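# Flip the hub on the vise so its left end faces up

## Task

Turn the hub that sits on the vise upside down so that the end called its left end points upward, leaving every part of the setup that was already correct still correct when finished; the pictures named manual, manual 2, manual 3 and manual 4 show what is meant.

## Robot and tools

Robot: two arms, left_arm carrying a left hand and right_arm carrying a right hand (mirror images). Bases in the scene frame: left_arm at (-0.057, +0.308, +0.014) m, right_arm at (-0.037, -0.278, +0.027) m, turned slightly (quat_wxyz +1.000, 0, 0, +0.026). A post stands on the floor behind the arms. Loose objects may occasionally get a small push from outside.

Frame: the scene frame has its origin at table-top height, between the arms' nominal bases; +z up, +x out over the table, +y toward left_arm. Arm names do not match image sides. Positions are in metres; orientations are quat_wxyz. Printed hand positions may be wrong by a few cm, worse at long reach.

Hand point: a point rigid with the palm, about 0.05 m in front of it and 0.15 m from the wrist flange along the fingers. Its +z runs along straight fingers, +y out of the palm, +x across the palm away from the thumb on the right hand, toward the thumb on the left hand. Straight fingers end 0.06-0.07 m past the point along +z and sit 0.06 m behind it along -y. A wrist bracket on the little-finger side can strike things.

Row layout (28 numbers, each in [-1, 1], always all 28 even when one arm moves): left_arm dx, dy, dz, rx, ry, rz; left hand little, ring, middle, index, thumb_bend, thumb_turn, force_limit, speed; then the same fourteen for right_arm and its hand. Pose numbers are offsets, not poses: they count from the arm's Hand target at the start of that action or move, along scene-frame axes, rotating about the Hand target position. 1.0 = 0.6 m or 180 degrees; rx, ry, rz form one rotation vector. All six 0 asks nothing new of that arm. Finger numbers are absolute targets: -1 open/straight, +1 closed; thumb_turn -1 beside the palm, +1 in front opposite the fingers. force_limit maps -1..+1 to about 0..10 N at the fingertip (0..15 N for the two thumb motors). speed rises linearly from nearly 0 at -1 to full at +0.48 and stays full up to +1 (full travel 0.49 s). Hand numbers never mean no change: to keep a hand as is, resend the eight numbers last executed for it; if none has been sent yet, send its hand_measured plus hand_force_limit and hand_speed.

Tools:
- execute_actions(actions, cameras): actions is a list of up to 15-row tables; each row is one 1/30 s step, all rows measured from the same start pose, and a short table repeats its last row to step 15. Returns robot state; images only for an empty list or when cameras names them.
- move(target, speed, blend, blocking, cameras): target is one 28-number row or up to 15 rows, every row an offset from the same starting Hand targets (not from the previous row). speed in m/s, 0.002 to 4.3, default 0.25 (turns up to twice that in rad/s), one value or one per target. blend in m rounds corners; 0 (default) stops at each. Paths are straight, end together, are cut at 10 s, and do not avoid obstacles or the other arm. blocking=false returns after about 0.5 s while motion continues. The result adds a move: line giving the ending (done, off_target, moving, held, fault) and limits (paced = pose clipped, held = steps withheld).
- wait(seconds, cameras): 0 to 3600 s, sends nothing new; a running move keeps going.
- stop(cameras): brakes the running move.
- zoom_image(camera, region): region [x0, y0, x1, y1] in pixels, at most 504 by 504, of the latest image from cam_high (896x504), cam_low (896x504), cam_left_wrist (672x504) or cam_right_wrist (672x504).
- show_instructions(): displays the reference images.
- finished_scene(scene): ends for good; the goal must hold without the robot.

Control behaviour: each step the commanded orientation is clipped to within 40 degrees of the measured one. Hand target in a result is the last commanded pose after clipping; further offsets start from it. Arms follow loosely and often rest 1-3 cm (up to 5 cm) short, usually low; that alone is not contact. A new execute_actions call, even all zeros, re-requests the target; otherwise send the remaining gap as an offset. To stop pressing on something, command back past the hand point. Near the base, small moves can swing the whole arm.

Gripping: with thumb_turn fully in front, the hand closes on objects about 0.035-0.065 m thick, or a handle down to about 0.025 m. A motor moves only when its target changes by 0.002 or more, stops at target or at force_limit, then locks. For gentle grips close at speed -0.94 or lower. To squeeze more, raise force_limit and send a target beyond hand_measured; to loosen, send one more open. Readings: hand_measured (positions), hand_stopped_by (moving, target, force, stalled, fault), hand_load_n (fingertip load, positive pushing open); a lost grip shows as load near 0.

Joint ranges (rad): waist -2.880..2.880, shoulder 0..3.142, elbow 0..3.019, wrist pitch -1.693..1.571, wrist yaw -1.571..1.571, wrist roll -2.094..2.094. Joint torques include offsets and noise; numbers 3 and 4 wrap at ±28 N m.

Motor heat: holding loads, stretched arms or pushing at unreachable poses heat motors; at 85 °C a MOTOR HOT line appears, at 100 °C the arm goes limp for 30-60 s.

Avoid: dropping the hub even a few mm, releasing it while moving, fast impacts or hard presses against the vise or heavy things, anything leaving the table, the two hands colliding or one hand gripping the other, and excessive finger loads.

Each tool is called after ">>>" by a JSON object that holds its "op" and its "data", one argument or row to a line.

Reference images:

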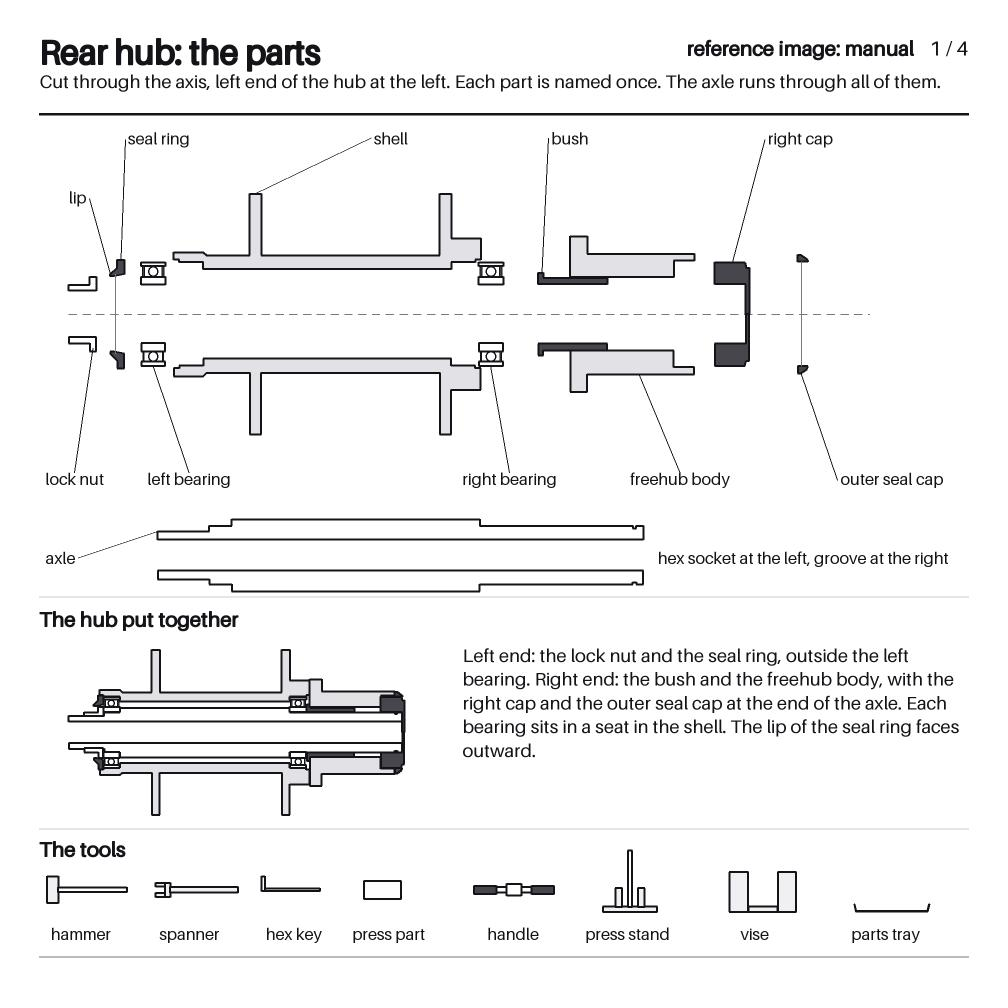

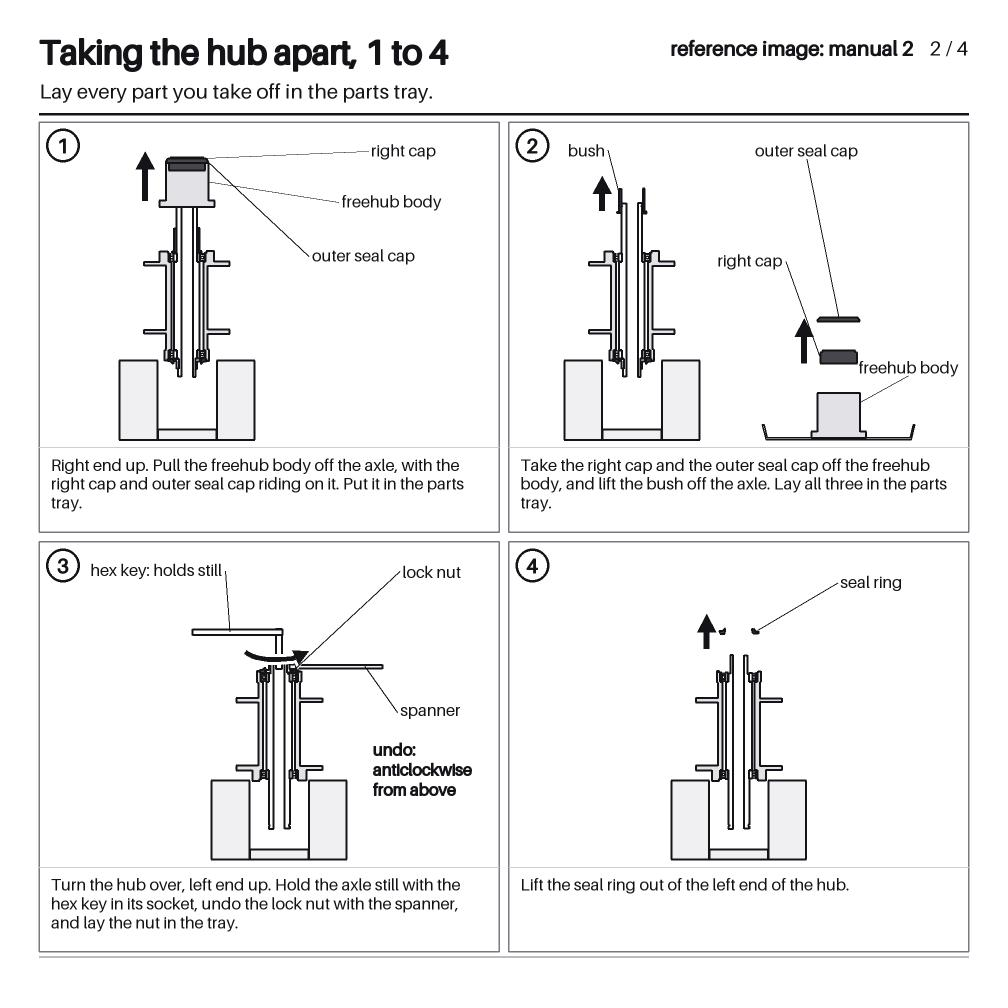

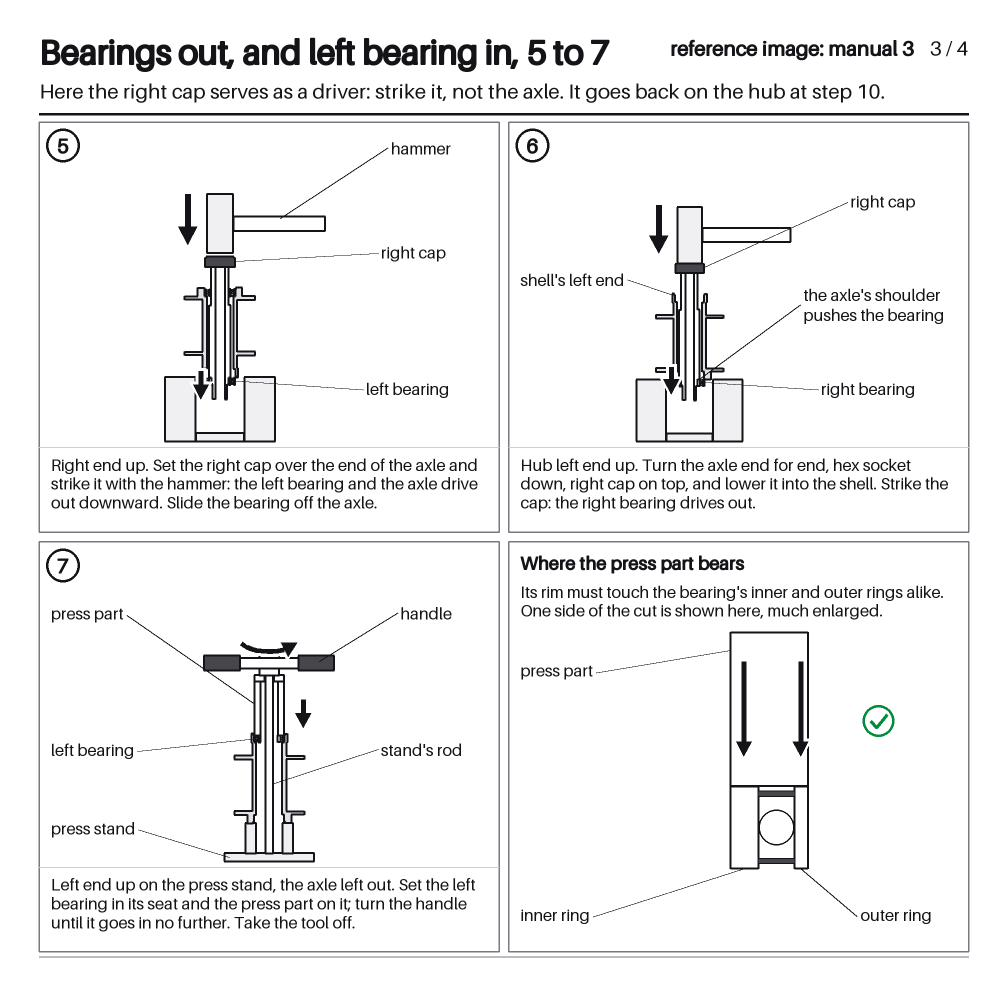

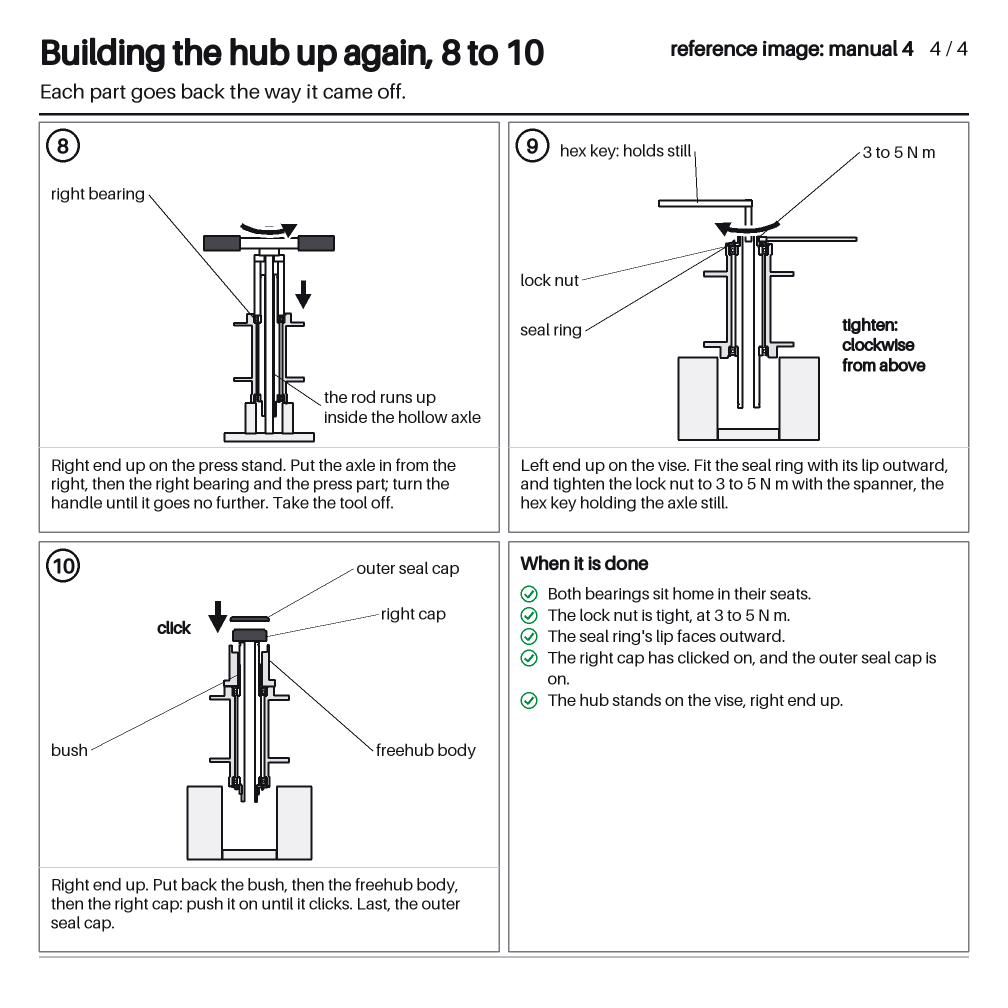

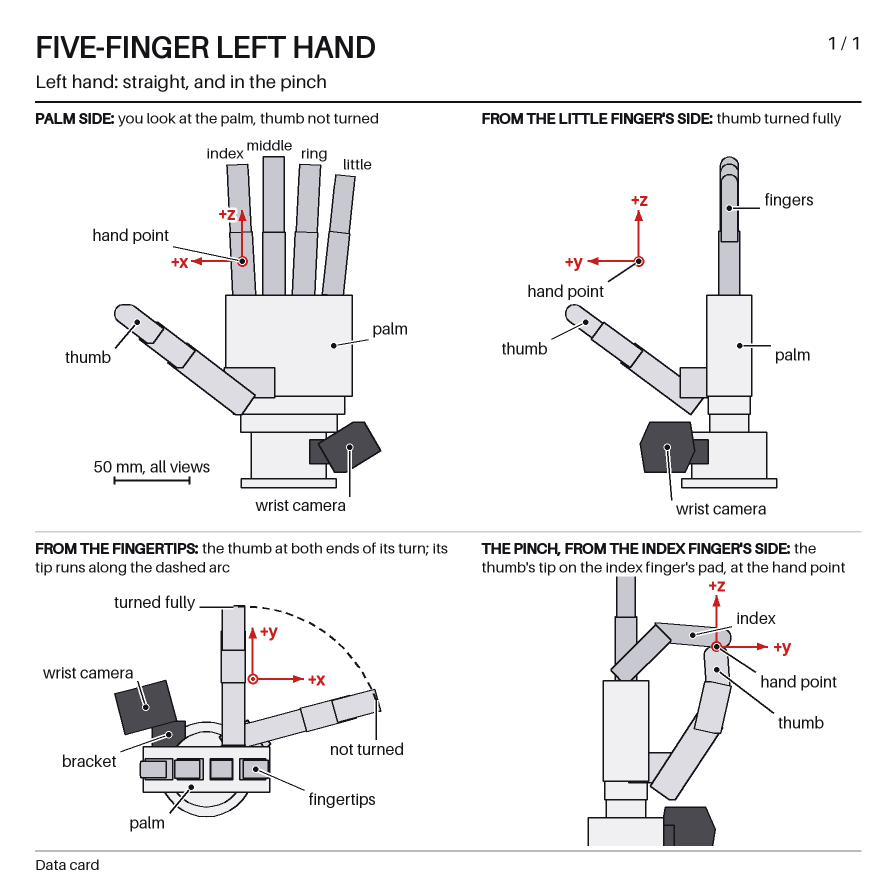

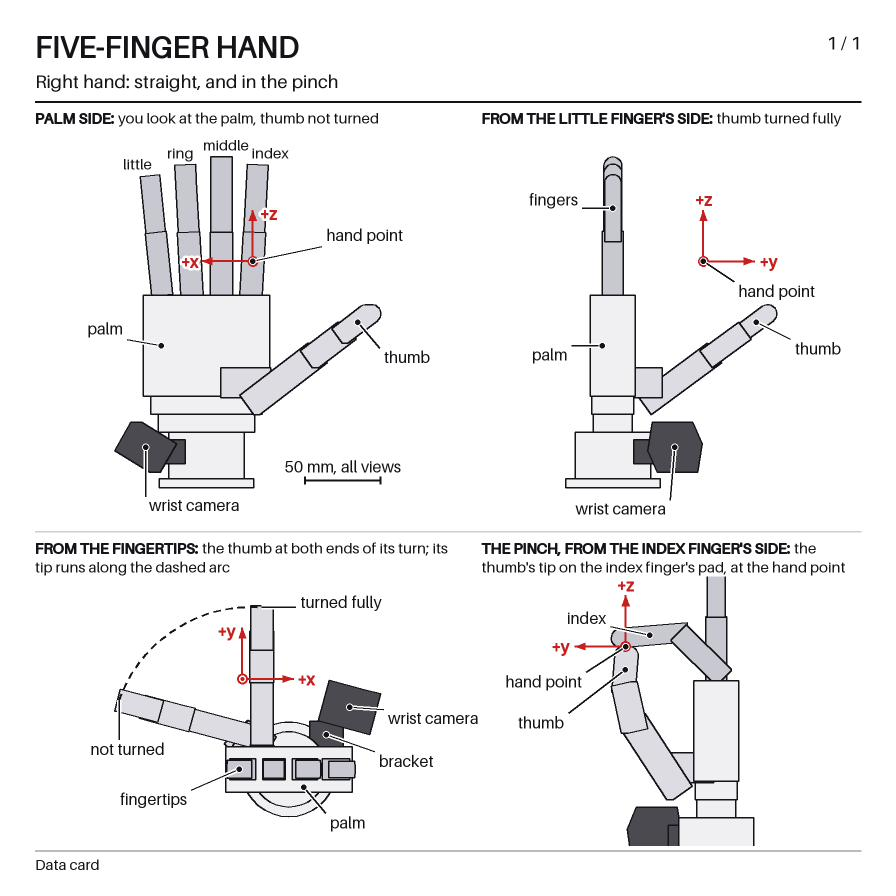

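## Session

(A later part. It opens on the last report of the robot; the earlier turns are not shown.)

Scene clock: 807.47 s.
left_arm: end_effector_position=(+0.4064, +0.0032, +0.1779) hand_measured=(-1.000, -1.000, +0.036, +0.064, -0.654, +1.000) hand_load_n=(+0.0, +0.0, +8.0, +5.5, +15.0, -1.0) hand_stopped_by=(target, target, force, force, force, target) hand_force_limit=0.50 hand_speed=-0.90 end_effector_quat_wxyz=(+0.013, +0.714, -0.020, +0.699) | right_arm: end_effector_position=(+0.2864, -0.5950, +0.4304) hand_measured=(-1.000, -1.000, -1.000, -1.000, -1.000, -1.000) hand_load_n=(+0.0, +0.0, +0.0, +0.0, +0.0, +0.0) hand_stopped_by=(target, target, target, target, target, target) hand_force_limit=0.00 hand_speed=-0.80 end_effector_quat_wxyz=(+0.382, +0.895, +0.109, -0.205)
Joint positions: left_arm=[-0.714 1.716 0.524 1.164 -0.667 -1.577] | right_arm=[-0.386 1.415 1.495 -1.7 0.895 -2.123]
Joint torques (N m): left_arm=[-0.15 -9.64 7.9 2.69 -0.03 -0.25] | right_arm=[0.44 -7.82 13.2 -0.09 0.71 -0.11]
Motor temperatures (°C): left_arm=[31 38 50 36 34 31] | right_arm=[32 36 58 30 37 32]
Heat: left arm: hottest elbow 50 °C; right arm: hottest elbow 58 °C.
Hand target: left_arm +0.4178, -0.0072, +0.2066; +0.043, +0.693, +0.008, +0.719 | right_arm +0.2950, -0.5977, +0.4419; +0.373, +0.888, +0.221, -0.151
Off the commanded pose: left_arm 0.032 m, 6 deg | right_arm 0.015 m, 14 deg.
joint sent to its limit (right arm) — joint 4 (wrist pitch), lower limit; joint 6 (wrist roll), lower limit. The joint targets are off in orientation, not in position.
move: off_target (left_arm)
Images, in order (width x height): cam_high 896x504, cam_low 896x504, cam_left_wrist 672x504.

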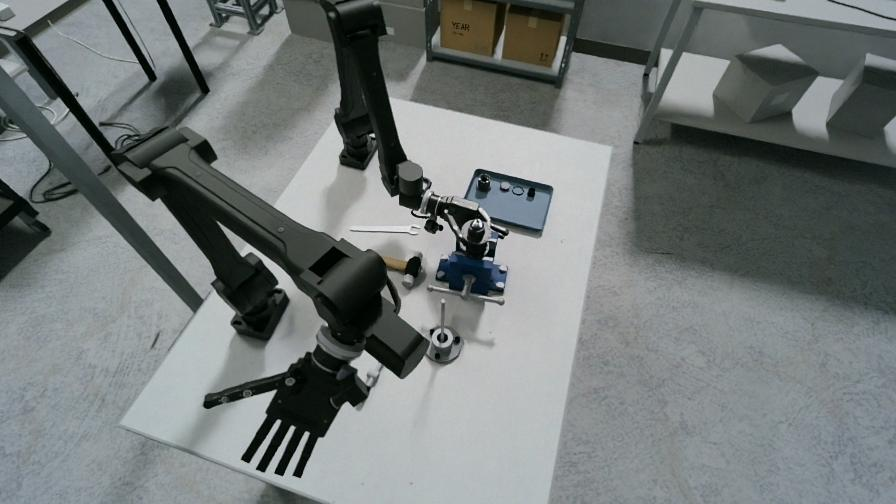

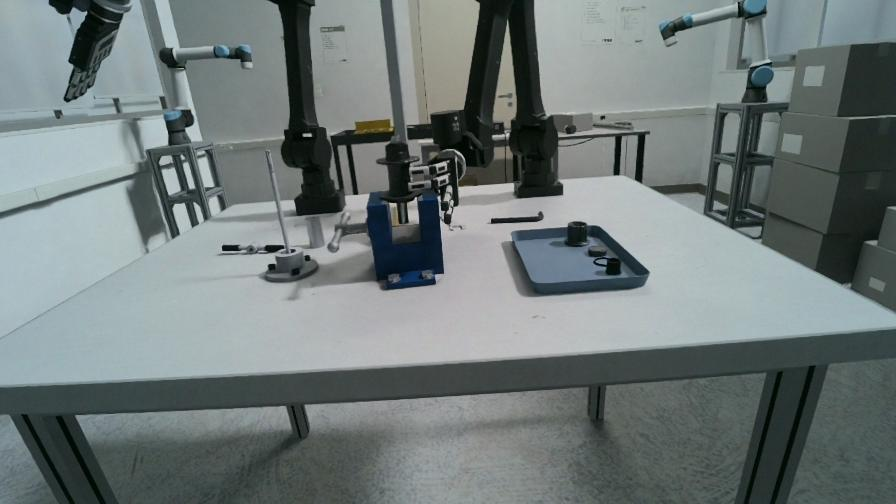

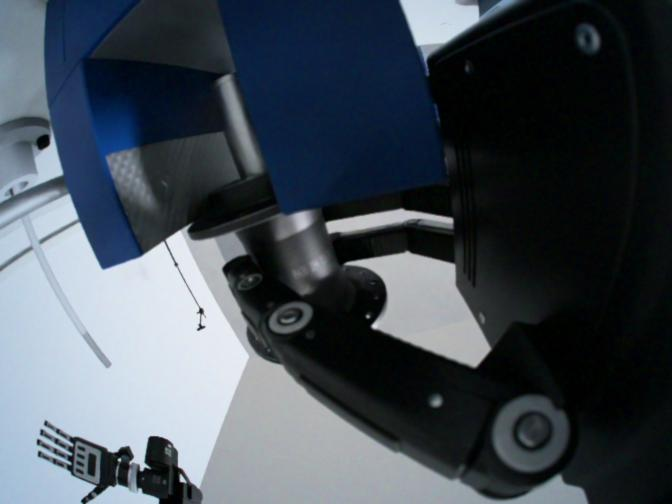

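>>> {"op": "move", "data": {
  "target": [0,0.004,-0.02,-0.008,0,0,-1,-1,0.4,0.4,0.35,1,0.5,-0.9,0,0,0,0,0,0,-1,-1,-1,-1,-1,-1,0,-0.8],
  "speed": 0.02,
  "cameras": ["cam_low","cam_left_wrist","cam_high"]
}}

>>> {"op": "zoom_image", "data": {
  "camera": "cam_low",
  "region": [360, 150, 450, 230]
}}

>>> {"op": "zoom_image", "data": {
  "camera": "cam_left_wrist",
  "region": [60, 80, 480, 340]
}}

Scene clock: 814.70 s.
left_arm: end_effector_position=(+0.4073, +0.0035, +0.1762) hand_measured=(-1.000, -1.000, +0.036, +0.064, -0.654, +1.000) hand_load_n=(+0.0, +0.0, +8.5, +4.5, +15.0, -1.0) hand_stopped_by=(target, target, force, force, force, target) hand_force_limit=0.50 hand_speed=-0.90 end_effector_quat_wxyz=(+0.030, +0.708, -0.003, +0.706) | right_arm: end_effector_position=(+0.2864, -0.5950, +0.4304) hand_measured=(-1.000, -1.000, -1.000, -1.000, -1.000, -1.000) hand_load_n=(+0.0, +0.0, +0.0, +0.0, +0.0, +0.0) hand_stopped_by=(target, target, target, target, target, target) hand_force_limit=0.00 hand_speed=-0.80 end_effector_quat_wxyz=(+0.382, +0.895, +0.109, -0.205)
Joint positions: left_arm=[-0.714 1.756 0.528 1.226 -0.667 -1.61] | right_arm=[-0.386 1.415 1.495 -1.7 0.895 -2.123]
Joint torques (N m): left_arm=[0.15 -8.94 7.17 2.11 0.08 -0.16] | right_arm=[0.44 -8.18 13.12 0.08 0.74 -0.12]
Motor temperatures (°C): left_arm=[31 37 50 36 34 31] | right_arm=[32 36 58 30 37 32]
Heat: left arm: hottest elbow 50 °C; right arm: hottest elbow 58 °C.
Hand target: left_arm +0.4178, -0.0049, +0.1946; +0.051, +0.693, +0.017, +0.719 | right_arm +0.2950, -0.5977, +0.4419; +0.373, +0.888, +0.221, -0.151
Off the commanded pose: left_arm 0.023 m, 4 deg | right_arm 0.015 m, 14 deg.
joint sent to its limit (right arm) — joint 4 (wrist pitch), lower limit; joint 6 (wrist roll), lower limit. The joint targets are off in orientation, not in position.
move: off_target (left_arm)
Images, in order (width x height): cam_high 896x504, cam_low 896x504, cam_left_wrist 672x504.

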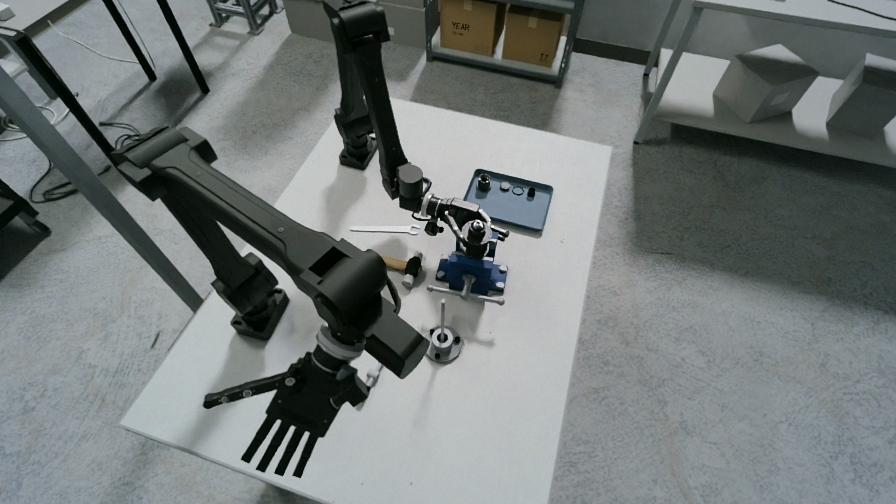

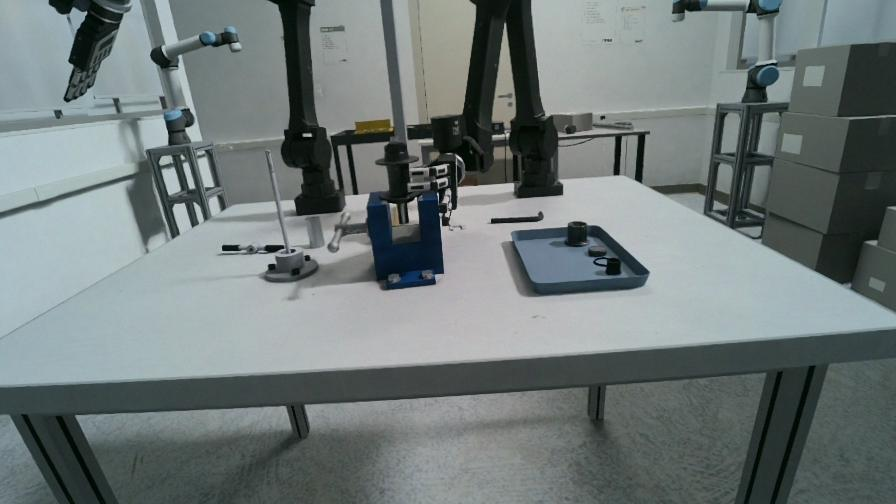

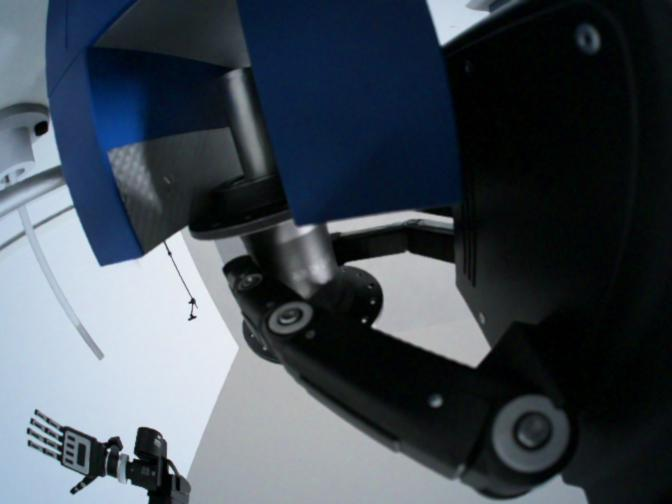

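Scaled by 5.600 from the camera's image (finer frame: 1280x720).

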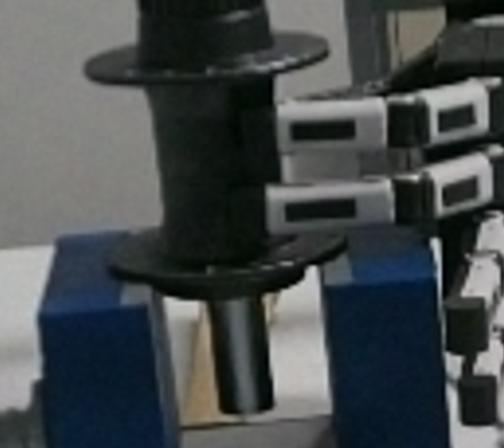

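Scaled by 1.200 from the camera's image (finer frame: 960x720).

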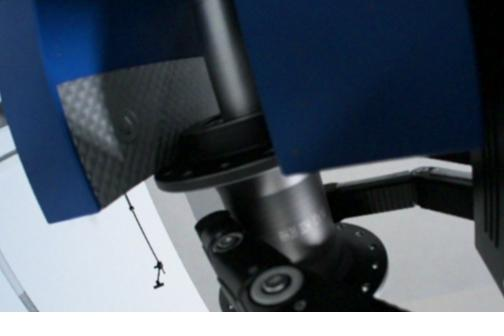

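>>> {"op": "move", "data": {
  "target": [0,0.012,-0.008,0,0,0,-1,-1,0.4,0.4,0.35,1,0.5,-0.9,0,0,0,0,0,0,-1,-1,-1,-1,-1,-1,0,-0.8],
  "speed": 0.02,
  "cameras": ["cam_low","cam_left_wrist"]
}}

>>> {"op": "zoom_image", "data": {
  "camera": "cam_low",
  "region": [360, 150, 450, 230]
}}

Scene clock: 831.70 s.
left_arm: end_effector_position=(+0.4072, +0.0033, +0.1759) hand_measured=(-1.000, -1.000, +0.036, +0.064, -0.654, +1.000) hand_load_n=(+0.0, +0.0, +8.5, +4.5, +15.0, -1.0) hand_stopped_by=(target, target, force, force, force, target) hand_force_limit=0.50 hand_speed=-0.90 end_effector_quat_wxyz=(+0.036, +0.705, -0.002, +0.708) | right_arm: end_effector_position=(+0.2864, -0.5950, +0.4304) hand_measured=(-1.000, -1.000, -1.000, -1.000, -1.000, -1.000) hand_load_n=(-0.5, +0.0, +0.0, +0.0, +0.0, +0.0) hand_stopped_by=(target, target, target, target, target, target) hand_force_limit=0.00 hand_speed=-0.80 end_effector_quat_wxyz=(+0.382, +0.895, +0.109, -0.205)
Joint positions: left_arm=[-0.711 1.769 0.528 1.249 -0.657 -1.613] | right_arm=[-0.386 1.415 1.495 -1.7 0.895 -2.123]
Joint torques (N m): left_arm=[1.32 -9.52 6.48 2.24 0.21 -0.13] | right_arm=[0.15 -8.18 13.38 0.03 0.7 -0.07]
Motor temperatures (°C): left_arm=[31 37 50 36 34 31] | right_arm=[32 36 59 30 37 32]
Heat: left arm: hottest elbow 50 °C; right arm: hottest elbow 59 °C.
Hand target: left_arm +0.4178, +0.0023, +0.1897; +0.051, +0.693, +0.017, +0.719 | right_arm +0.2950, -0.5977, +0.4419; +0.373, +0.888, +0.221, -0.151
Off the commanded pose: left_arm 0.018 m, 3 deg | right_arm 0.015 m, 14 deg.
joint sent to its limit (right arm) — joint 4 (wrist pitch), lower limit; joint 6 (wrist roll), lower limit. The joint targets are off in orientation, not in position.
move: off_target (left_arm)

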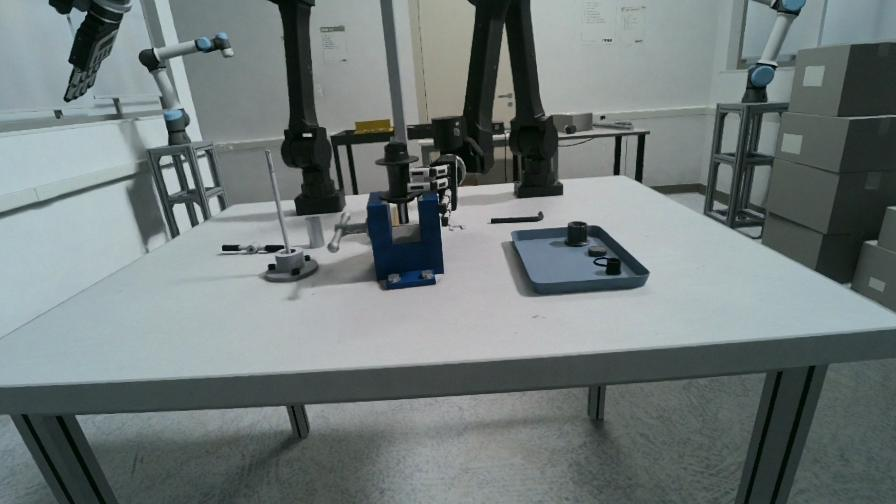

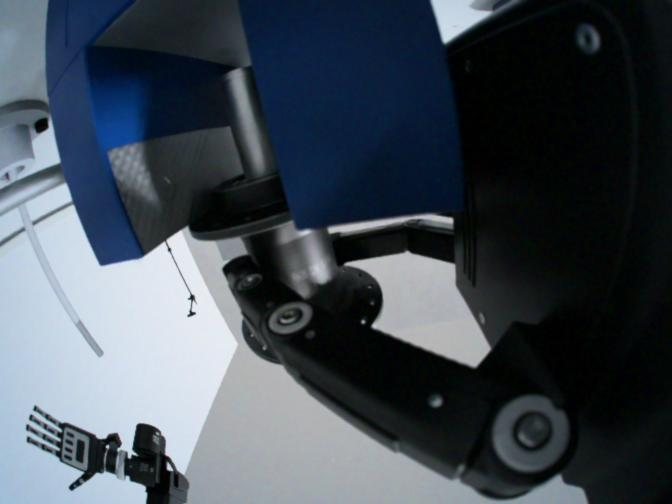

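Scaled by 5.600 from the camera's image (finer frame: 1280x720).

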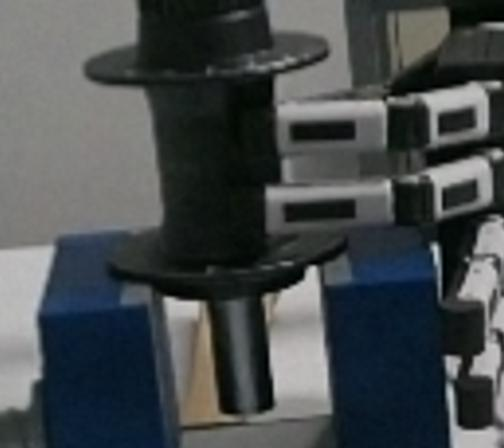

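>>> {"op": "move", "data": {
  "target": [0,0.012,-0.002,0,0,0,-1,-1,0.4,0.4,0.35,1,0.5,-0.9,0,0,0,0,0,0,-1,-1,-1,-1,-1,-1,0,-0.8],
  "speed": 0.02,
  "cameras": ["cam_low"]
}}

>>> {"op": "zoom_image", "data": {
  "camera": "cam_low",
  "region": [360, 150, 450, 230]
}}

Scene clock: 835.97 s.
left_arm: end_effector_position=(+0.4086, +0.0041, +0.1762) hand_measured=(-1.000, -1.000, +0.036, +0.064, -0.654, +1.000) hand_load_n=(+0.0, +0.0, +8.5, +4.5, +15.5, -0.5) hand_stopped_by=(target, target, force, force, force, target) hand_force_limit=0.50 hand_speed=-0.90 end_effector_quat_wxyz=(+0.040, +0.704, -0.005, +0.709) | right_arm: end_effector_position=(+0.2864, -0.5950, +0.4304) hand_measured=(-1.000, -1.000, -1.000, -1.000, -1.000, -1.000) hand_load_n=(+0.0, +0.0, +0.0, +0.0, +0.0, +0.0) hand_stopped_by=(target, target, target, target, target, target) hand_force_limit=0.00 hand_speed=-0.80 end_effector_quat_wxyz=(+0.382, +0.895, +0.109, -0.205)
Joint positions: left_arm=[-0.702 1.771 0.528 1.255 -0.637 -1.613] | right_arm=[-0.386 1.415 1.495 -1.7 0.895 -2.123]
Joint torques (N m): left_arm=[0.79 -10.23 5.48 2.44 0.04 -0.16] | right_arm=[0.21 -8.29 13.27 0.06 0.7 -0.1]
Motor temperatures (°C): left_arm=[31 37 49 36 34 31] | right_arm=[32 36 59 30 37 32]
Heat: left arm: hottest elbow 49 °C; right arm: hottest elbow 59 °C.
Hand target: left_arm +0.4178, +0.0095, +0.1886; +0.051, +0.693, +0.017, +0.719 | right_arm +0.2950, -0.5977, +0.4419; +0.373, +0.888, +0.221, -0.151
Off the commanded pose: left_arm 0.016 m, 3 deg | right_arm 0.015 m, 14 deg.
joint sent to its limit (right arm) — joint 4 (wrist pitch), lower limit; joint 6 (wrist roll), lower limit. The joint targets are off in orientation, not in position.
move: off_target (left_arm)

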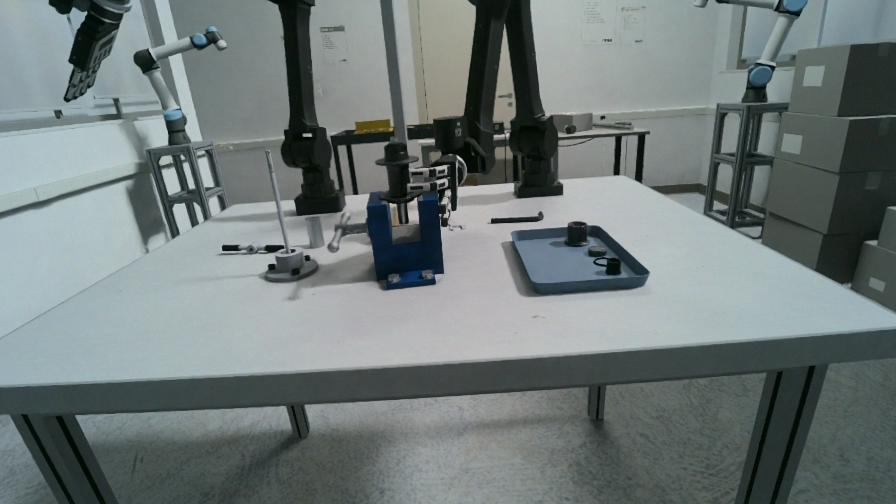

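Scaled by 5.600 from the camera's image (finer frame: 1280x720).

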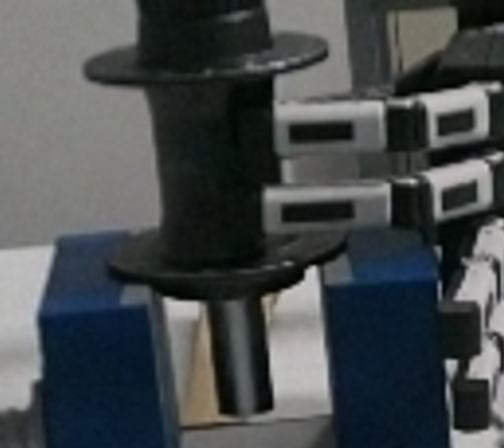

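>>> {"op": "zoom_image", "data": {
  "camera": "cam_low",
  "region": [364, 180, 444, 220]
}}

Scaled by 6.300 from the camera's image (finer frame: 1280x720).

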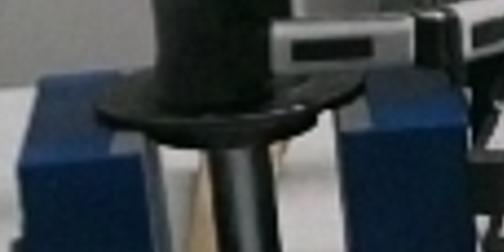

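>>> {"op": "move", "data": {
  "target": [0,0.012,0.004,-0.015,0,0,-1,-1,0.4,0.4,0.35,1,0.5,-0.9,0,0,0,0,0,0,-1,-1,-1,-1,-1,-1,0,-0.8],
  "speed": 0.02,
  "cameras": ["cam_low"]
}}

>>> {"op": "zoom_image", "data": {
  "camera": "cam_low",
  "region": [360, 150, 450, 230]
}}

Scene clock: 870.33 s.
left_arm: end_effector_position=(+0.4098, +0.0060, +0.1767) hand_measured=(-1.000, -1.000, +0.036, +0.064, -0.654, +1.000) hand_load_n=(+0.5, +0.0, +8.5, +4.5, +15.0, -1.0) hand_stopped_by=(target, target, force, force, force, target) hand_force_limit=0.50 hand_speed=-0.90 end_effector_quat_wxyz=(+0.055, +0.704, +0.005, +0.708) | right_arm: end_effector_position=(+0.2864, -0.5950, +0.4304) hand_measured=(-1.000, -1.000, -1.000, -1.000, -1.000, -1.000) hand_load_n=(+0.0, +0.0, +0.0, +0.0, +0.0, +0.0) hand_stopped_by=(target, target, target, target, target, target) hand_force_limit=0.00 hand_speed=-0.80 end_effector_quat_wxyz=(+0.382, +0.895, +0.109, -0.205)
Joint positions: left_arm=[-0.695 1.777 0.528 1.259 -0.623 -1.649] | right_arm=[-0.386 1.415 1.495 -1.7 0.895 -2.123]
Joint torques (N m): left_arm=[1.49 -10.29 4.57 2.54 -0.19 -0.2] | right_arm=[0.15 -7.82 13.29 0.09 0.69 -0.11]
Motor temperatures (°C): left_arm=[31 36 47 36 34 31] | right_arm=[32 36 59 30 37 32]
Heat: left arm: hottest elbow 47 °C; right arm: hottest elbow 59 °C.
Hand target: left_arm +0.4178, +0.0167, +0.1909; +0.068, +0.691, +0.034, +0.719 | right_arm +0.2950, -0.5977, +0.4419; +0.373, +0.888, +0.221, -0.151
Off the commanded pose: left_arm 0.020 m, 4 deg | right_arm 0.015 m, 14 deg.
joint sent to its limit (right arm) — joint 4 (wrist pitch), lower limit; joint 6 (wrist roll), lower limit. The joint targets are off in orientation, not in position.
move: off_target (left_arm)

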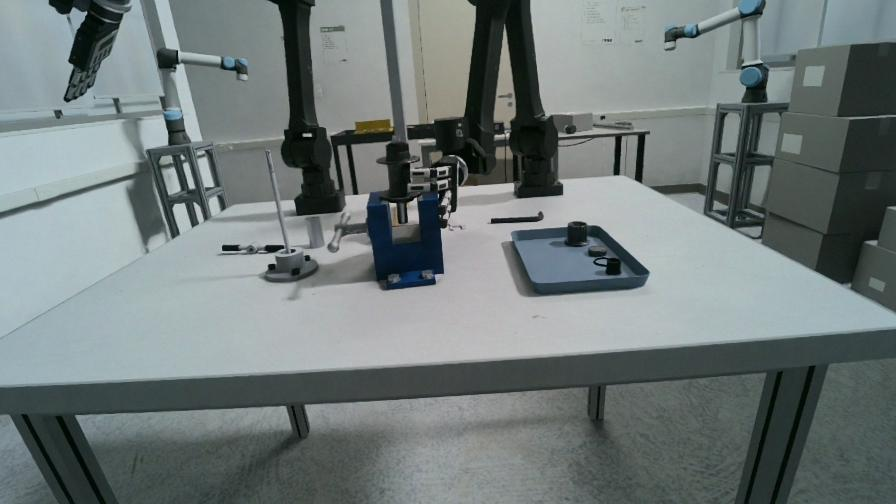

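Scaled by 5.600 from the camera's image (finer frame: 1280x720).

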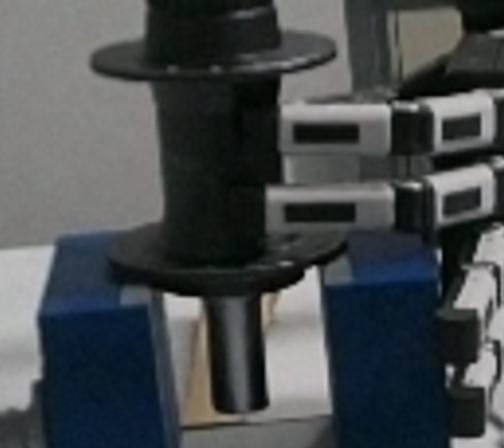

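>>> {"op": "execute_actions", "data": {
  "actions": [],
  "cameras": ["cam_high","cam_left_wrist"]
}}

>>> {"op": "zoom_image", "data": {
  "camera": "cam_high",
  "region": [440, 200, 520, 280]
}}

>>> {"op": "zoom_image", "data": {
  "camera": "cam_left_wrist",
  "region": [60, 120, 480, 340]
}}

Scene clock: 873.57 s.
left_arm: end_effector_position=(+0.4098, +0.0060, +0.1767) hand_measured=(-1.000, -1.000, +0.036, +0.064, -0.654, +1.000) hand_load_n=(+0.0, +0.0, +8.5, +4.5, +15.0, -1.0) hand_stopped_by=(target, target, force, force, force, target) hand_force_limit=0.50 hand_speed=-0.90 end_effector_quat_wxyz=(+0.055, +0.704, +0.005, +0.708) | right_arm: end_effector_position=(+0.2864, -0.5950, +0.4304) hand_measured=(-1.000, -1.000, -1.000, -1.000, -1.000, -1.000) hand_load_n=(+0.0, +0.0, +0.0, +0.0, +0.0, +0.0) hand_stopped_by=(target, target, target, target, target, target) hand_force_limit=0.00 hand_speed=-0.80 end_effector_quat_wxyz=(+0.382, +0.895, +0.109, -0.205)
Joint positions: left_arm=[-0.695 1.777 0.528 1.259 -0.623 -1.649] | right_arm=[-0.386 1.415 1.495 -1.7 0.895 -2.123]
Joint velocities: within noise
Joint torques (N m): left_arm=[2.26 -10.23 4.64 2.85 -0.17 -0.24] | right_arm=[-0.09 -7.88 13.22 0.01 0.71 -0.06]
Motor temperatures (°C): left_arm=[31 36 47 36 34 31] | right_arm=[32 36 59 30 37 32]
Heat: left arm: hottest elbow 47 °C; right arm: hottest elbow 59 °C.
Hand target: left_arm +0.4178, +0.0167, +0.1909; +0.068, +0.691, +0.034, +0.719 | right_arm +0.2950, -0.5977, +0.4419; +0.373, +0.888, +0.221, -0.151
Off the commanded pose: left_arm 0.020 m, 4 deg | right_arm 0.015 m, 14 deg.
Images, in order (width x height): cam_high 896x504, cam_left_wrist 672x504.

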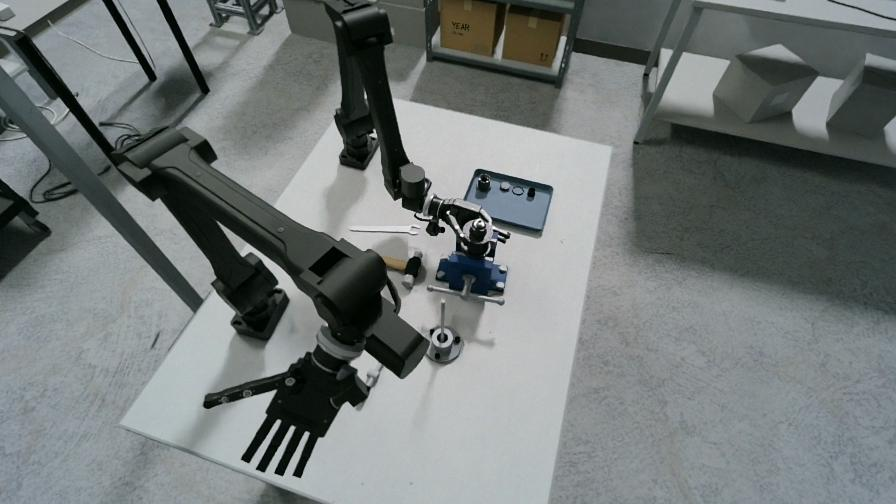

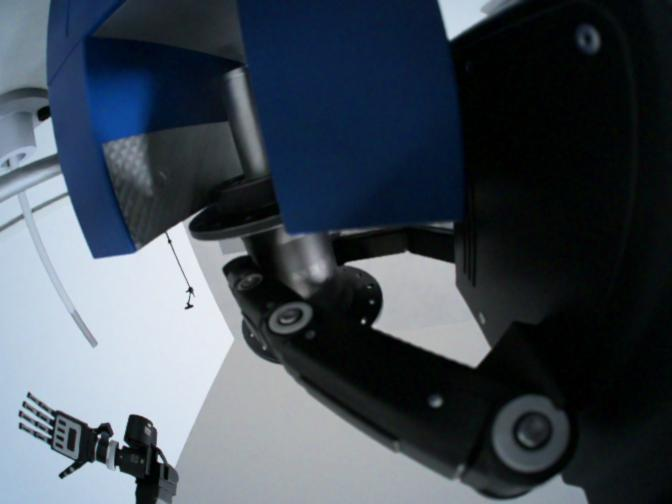

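Scaled by 6.300 from the camera's image (finer frame: 1280x720).

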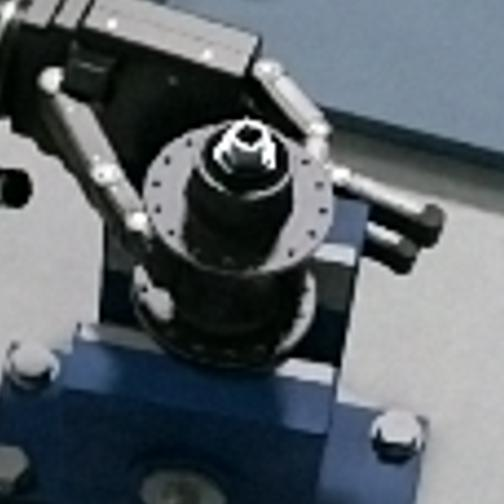

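Scaled by 1.200 from the camera's image (finer frame: 960x720).

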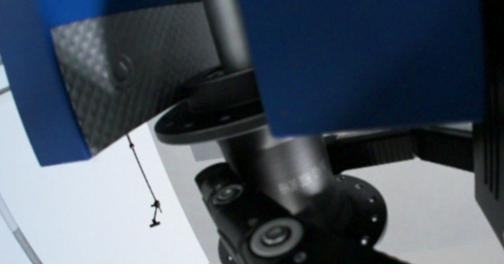

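>>> {"op": "move", "data": {
  "target": [0,0,-0.01,0,0,0,-1,-1,0.4,0.4,0.35,1,0.5,-0.9,0,0,0,0,0,0,-1,-1,-1,-1,-1,-1,0,-0.8],
  "speed": 0.02,
  "cameras": ["cam_low"]
}}

>>> {"op": "zoom_image", "data": {
  "camera": "cam_low",
  "region": [360, 150, 450, 230]
}}

Scene clock: 882.50 s.
left_arm: end_effector_position=(+0.4093, +0.0066, +0.1763) hand_measured=(-1.000, -1.000, +0.036, +0.064, -0.654, +1.000) hand_load_n=(+0.0, +0.0, +8.5, +5.0, +15.0, -0.5) hand_stopped_by=(target, target, force, force, force, target) hand_force_limit=0.50 hand_speed=-0.90 end_effector_quat_wxyz=(+0.060, +0.700, +0.009, +0.711) | right_arm: end_effector_position=(+0.2864, -0.5950, +0.4304) hand_measured=(-1.000, -1.000, -1.000, -1.000, -1.000, -1.000) hand_load_n=(+0.0, +0.0, +0.0, +0.0, -0.5, +0.0) hand_stopped_by=(target, target, target, target, target, target) hand_force_limit=0.00 hand_speed=-0.80 end_effector_quat_wxyz=(+0.382, +0.895, +0.109, -0.205)
Joint positions: left_arm=[-0.695 1.792 0.528 1.288 -0.623 -1.654] | right_arm=[-0.386 1.415 1.495 -1.7 0.895 -2.123]
Joint torques (N m): left_arm=[2.26 -9.88 4.59 2.36 -0.19 -0.2] | right_arm=[0.21 -7.65 13.11 -0.03 0.69 -0.08]
Motor temperatures (°C): left_arm=[31 36 46 36 34 31] | right_arm=[32 36 59 30 37 32]
Heat: left arm: hottest elbow 46 °C; right arm: hottest elbow 59 °C.
Hand target: left_arm +0.4178, +0.0168, +0.1849; +0.068, +0.691, +0.034, +0.719 | right_arm +0.2950, -0.5977, +0.4419; +0.373, +0.888, +0.221, -0.151
Off the commanded pose: left_arm 0.016 m, 3 deg | right_arm 0.015 m, 14 deg.
joint sent to its limit (right arm) — joint 4 (wrist pitch), lower limit; joint 6 (wrist roll), lower limit. The joint targets are off in orientation, not in position.
move: off_target (left_arm)

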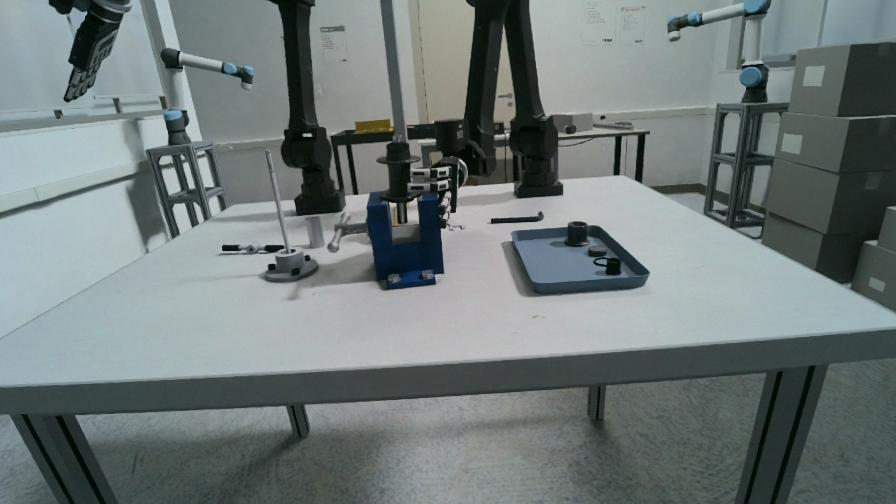

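Scaled by 5.600 from the camera's image (finer frame: 1280x720).

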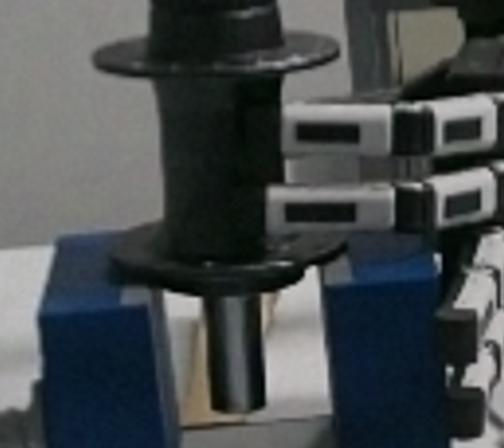

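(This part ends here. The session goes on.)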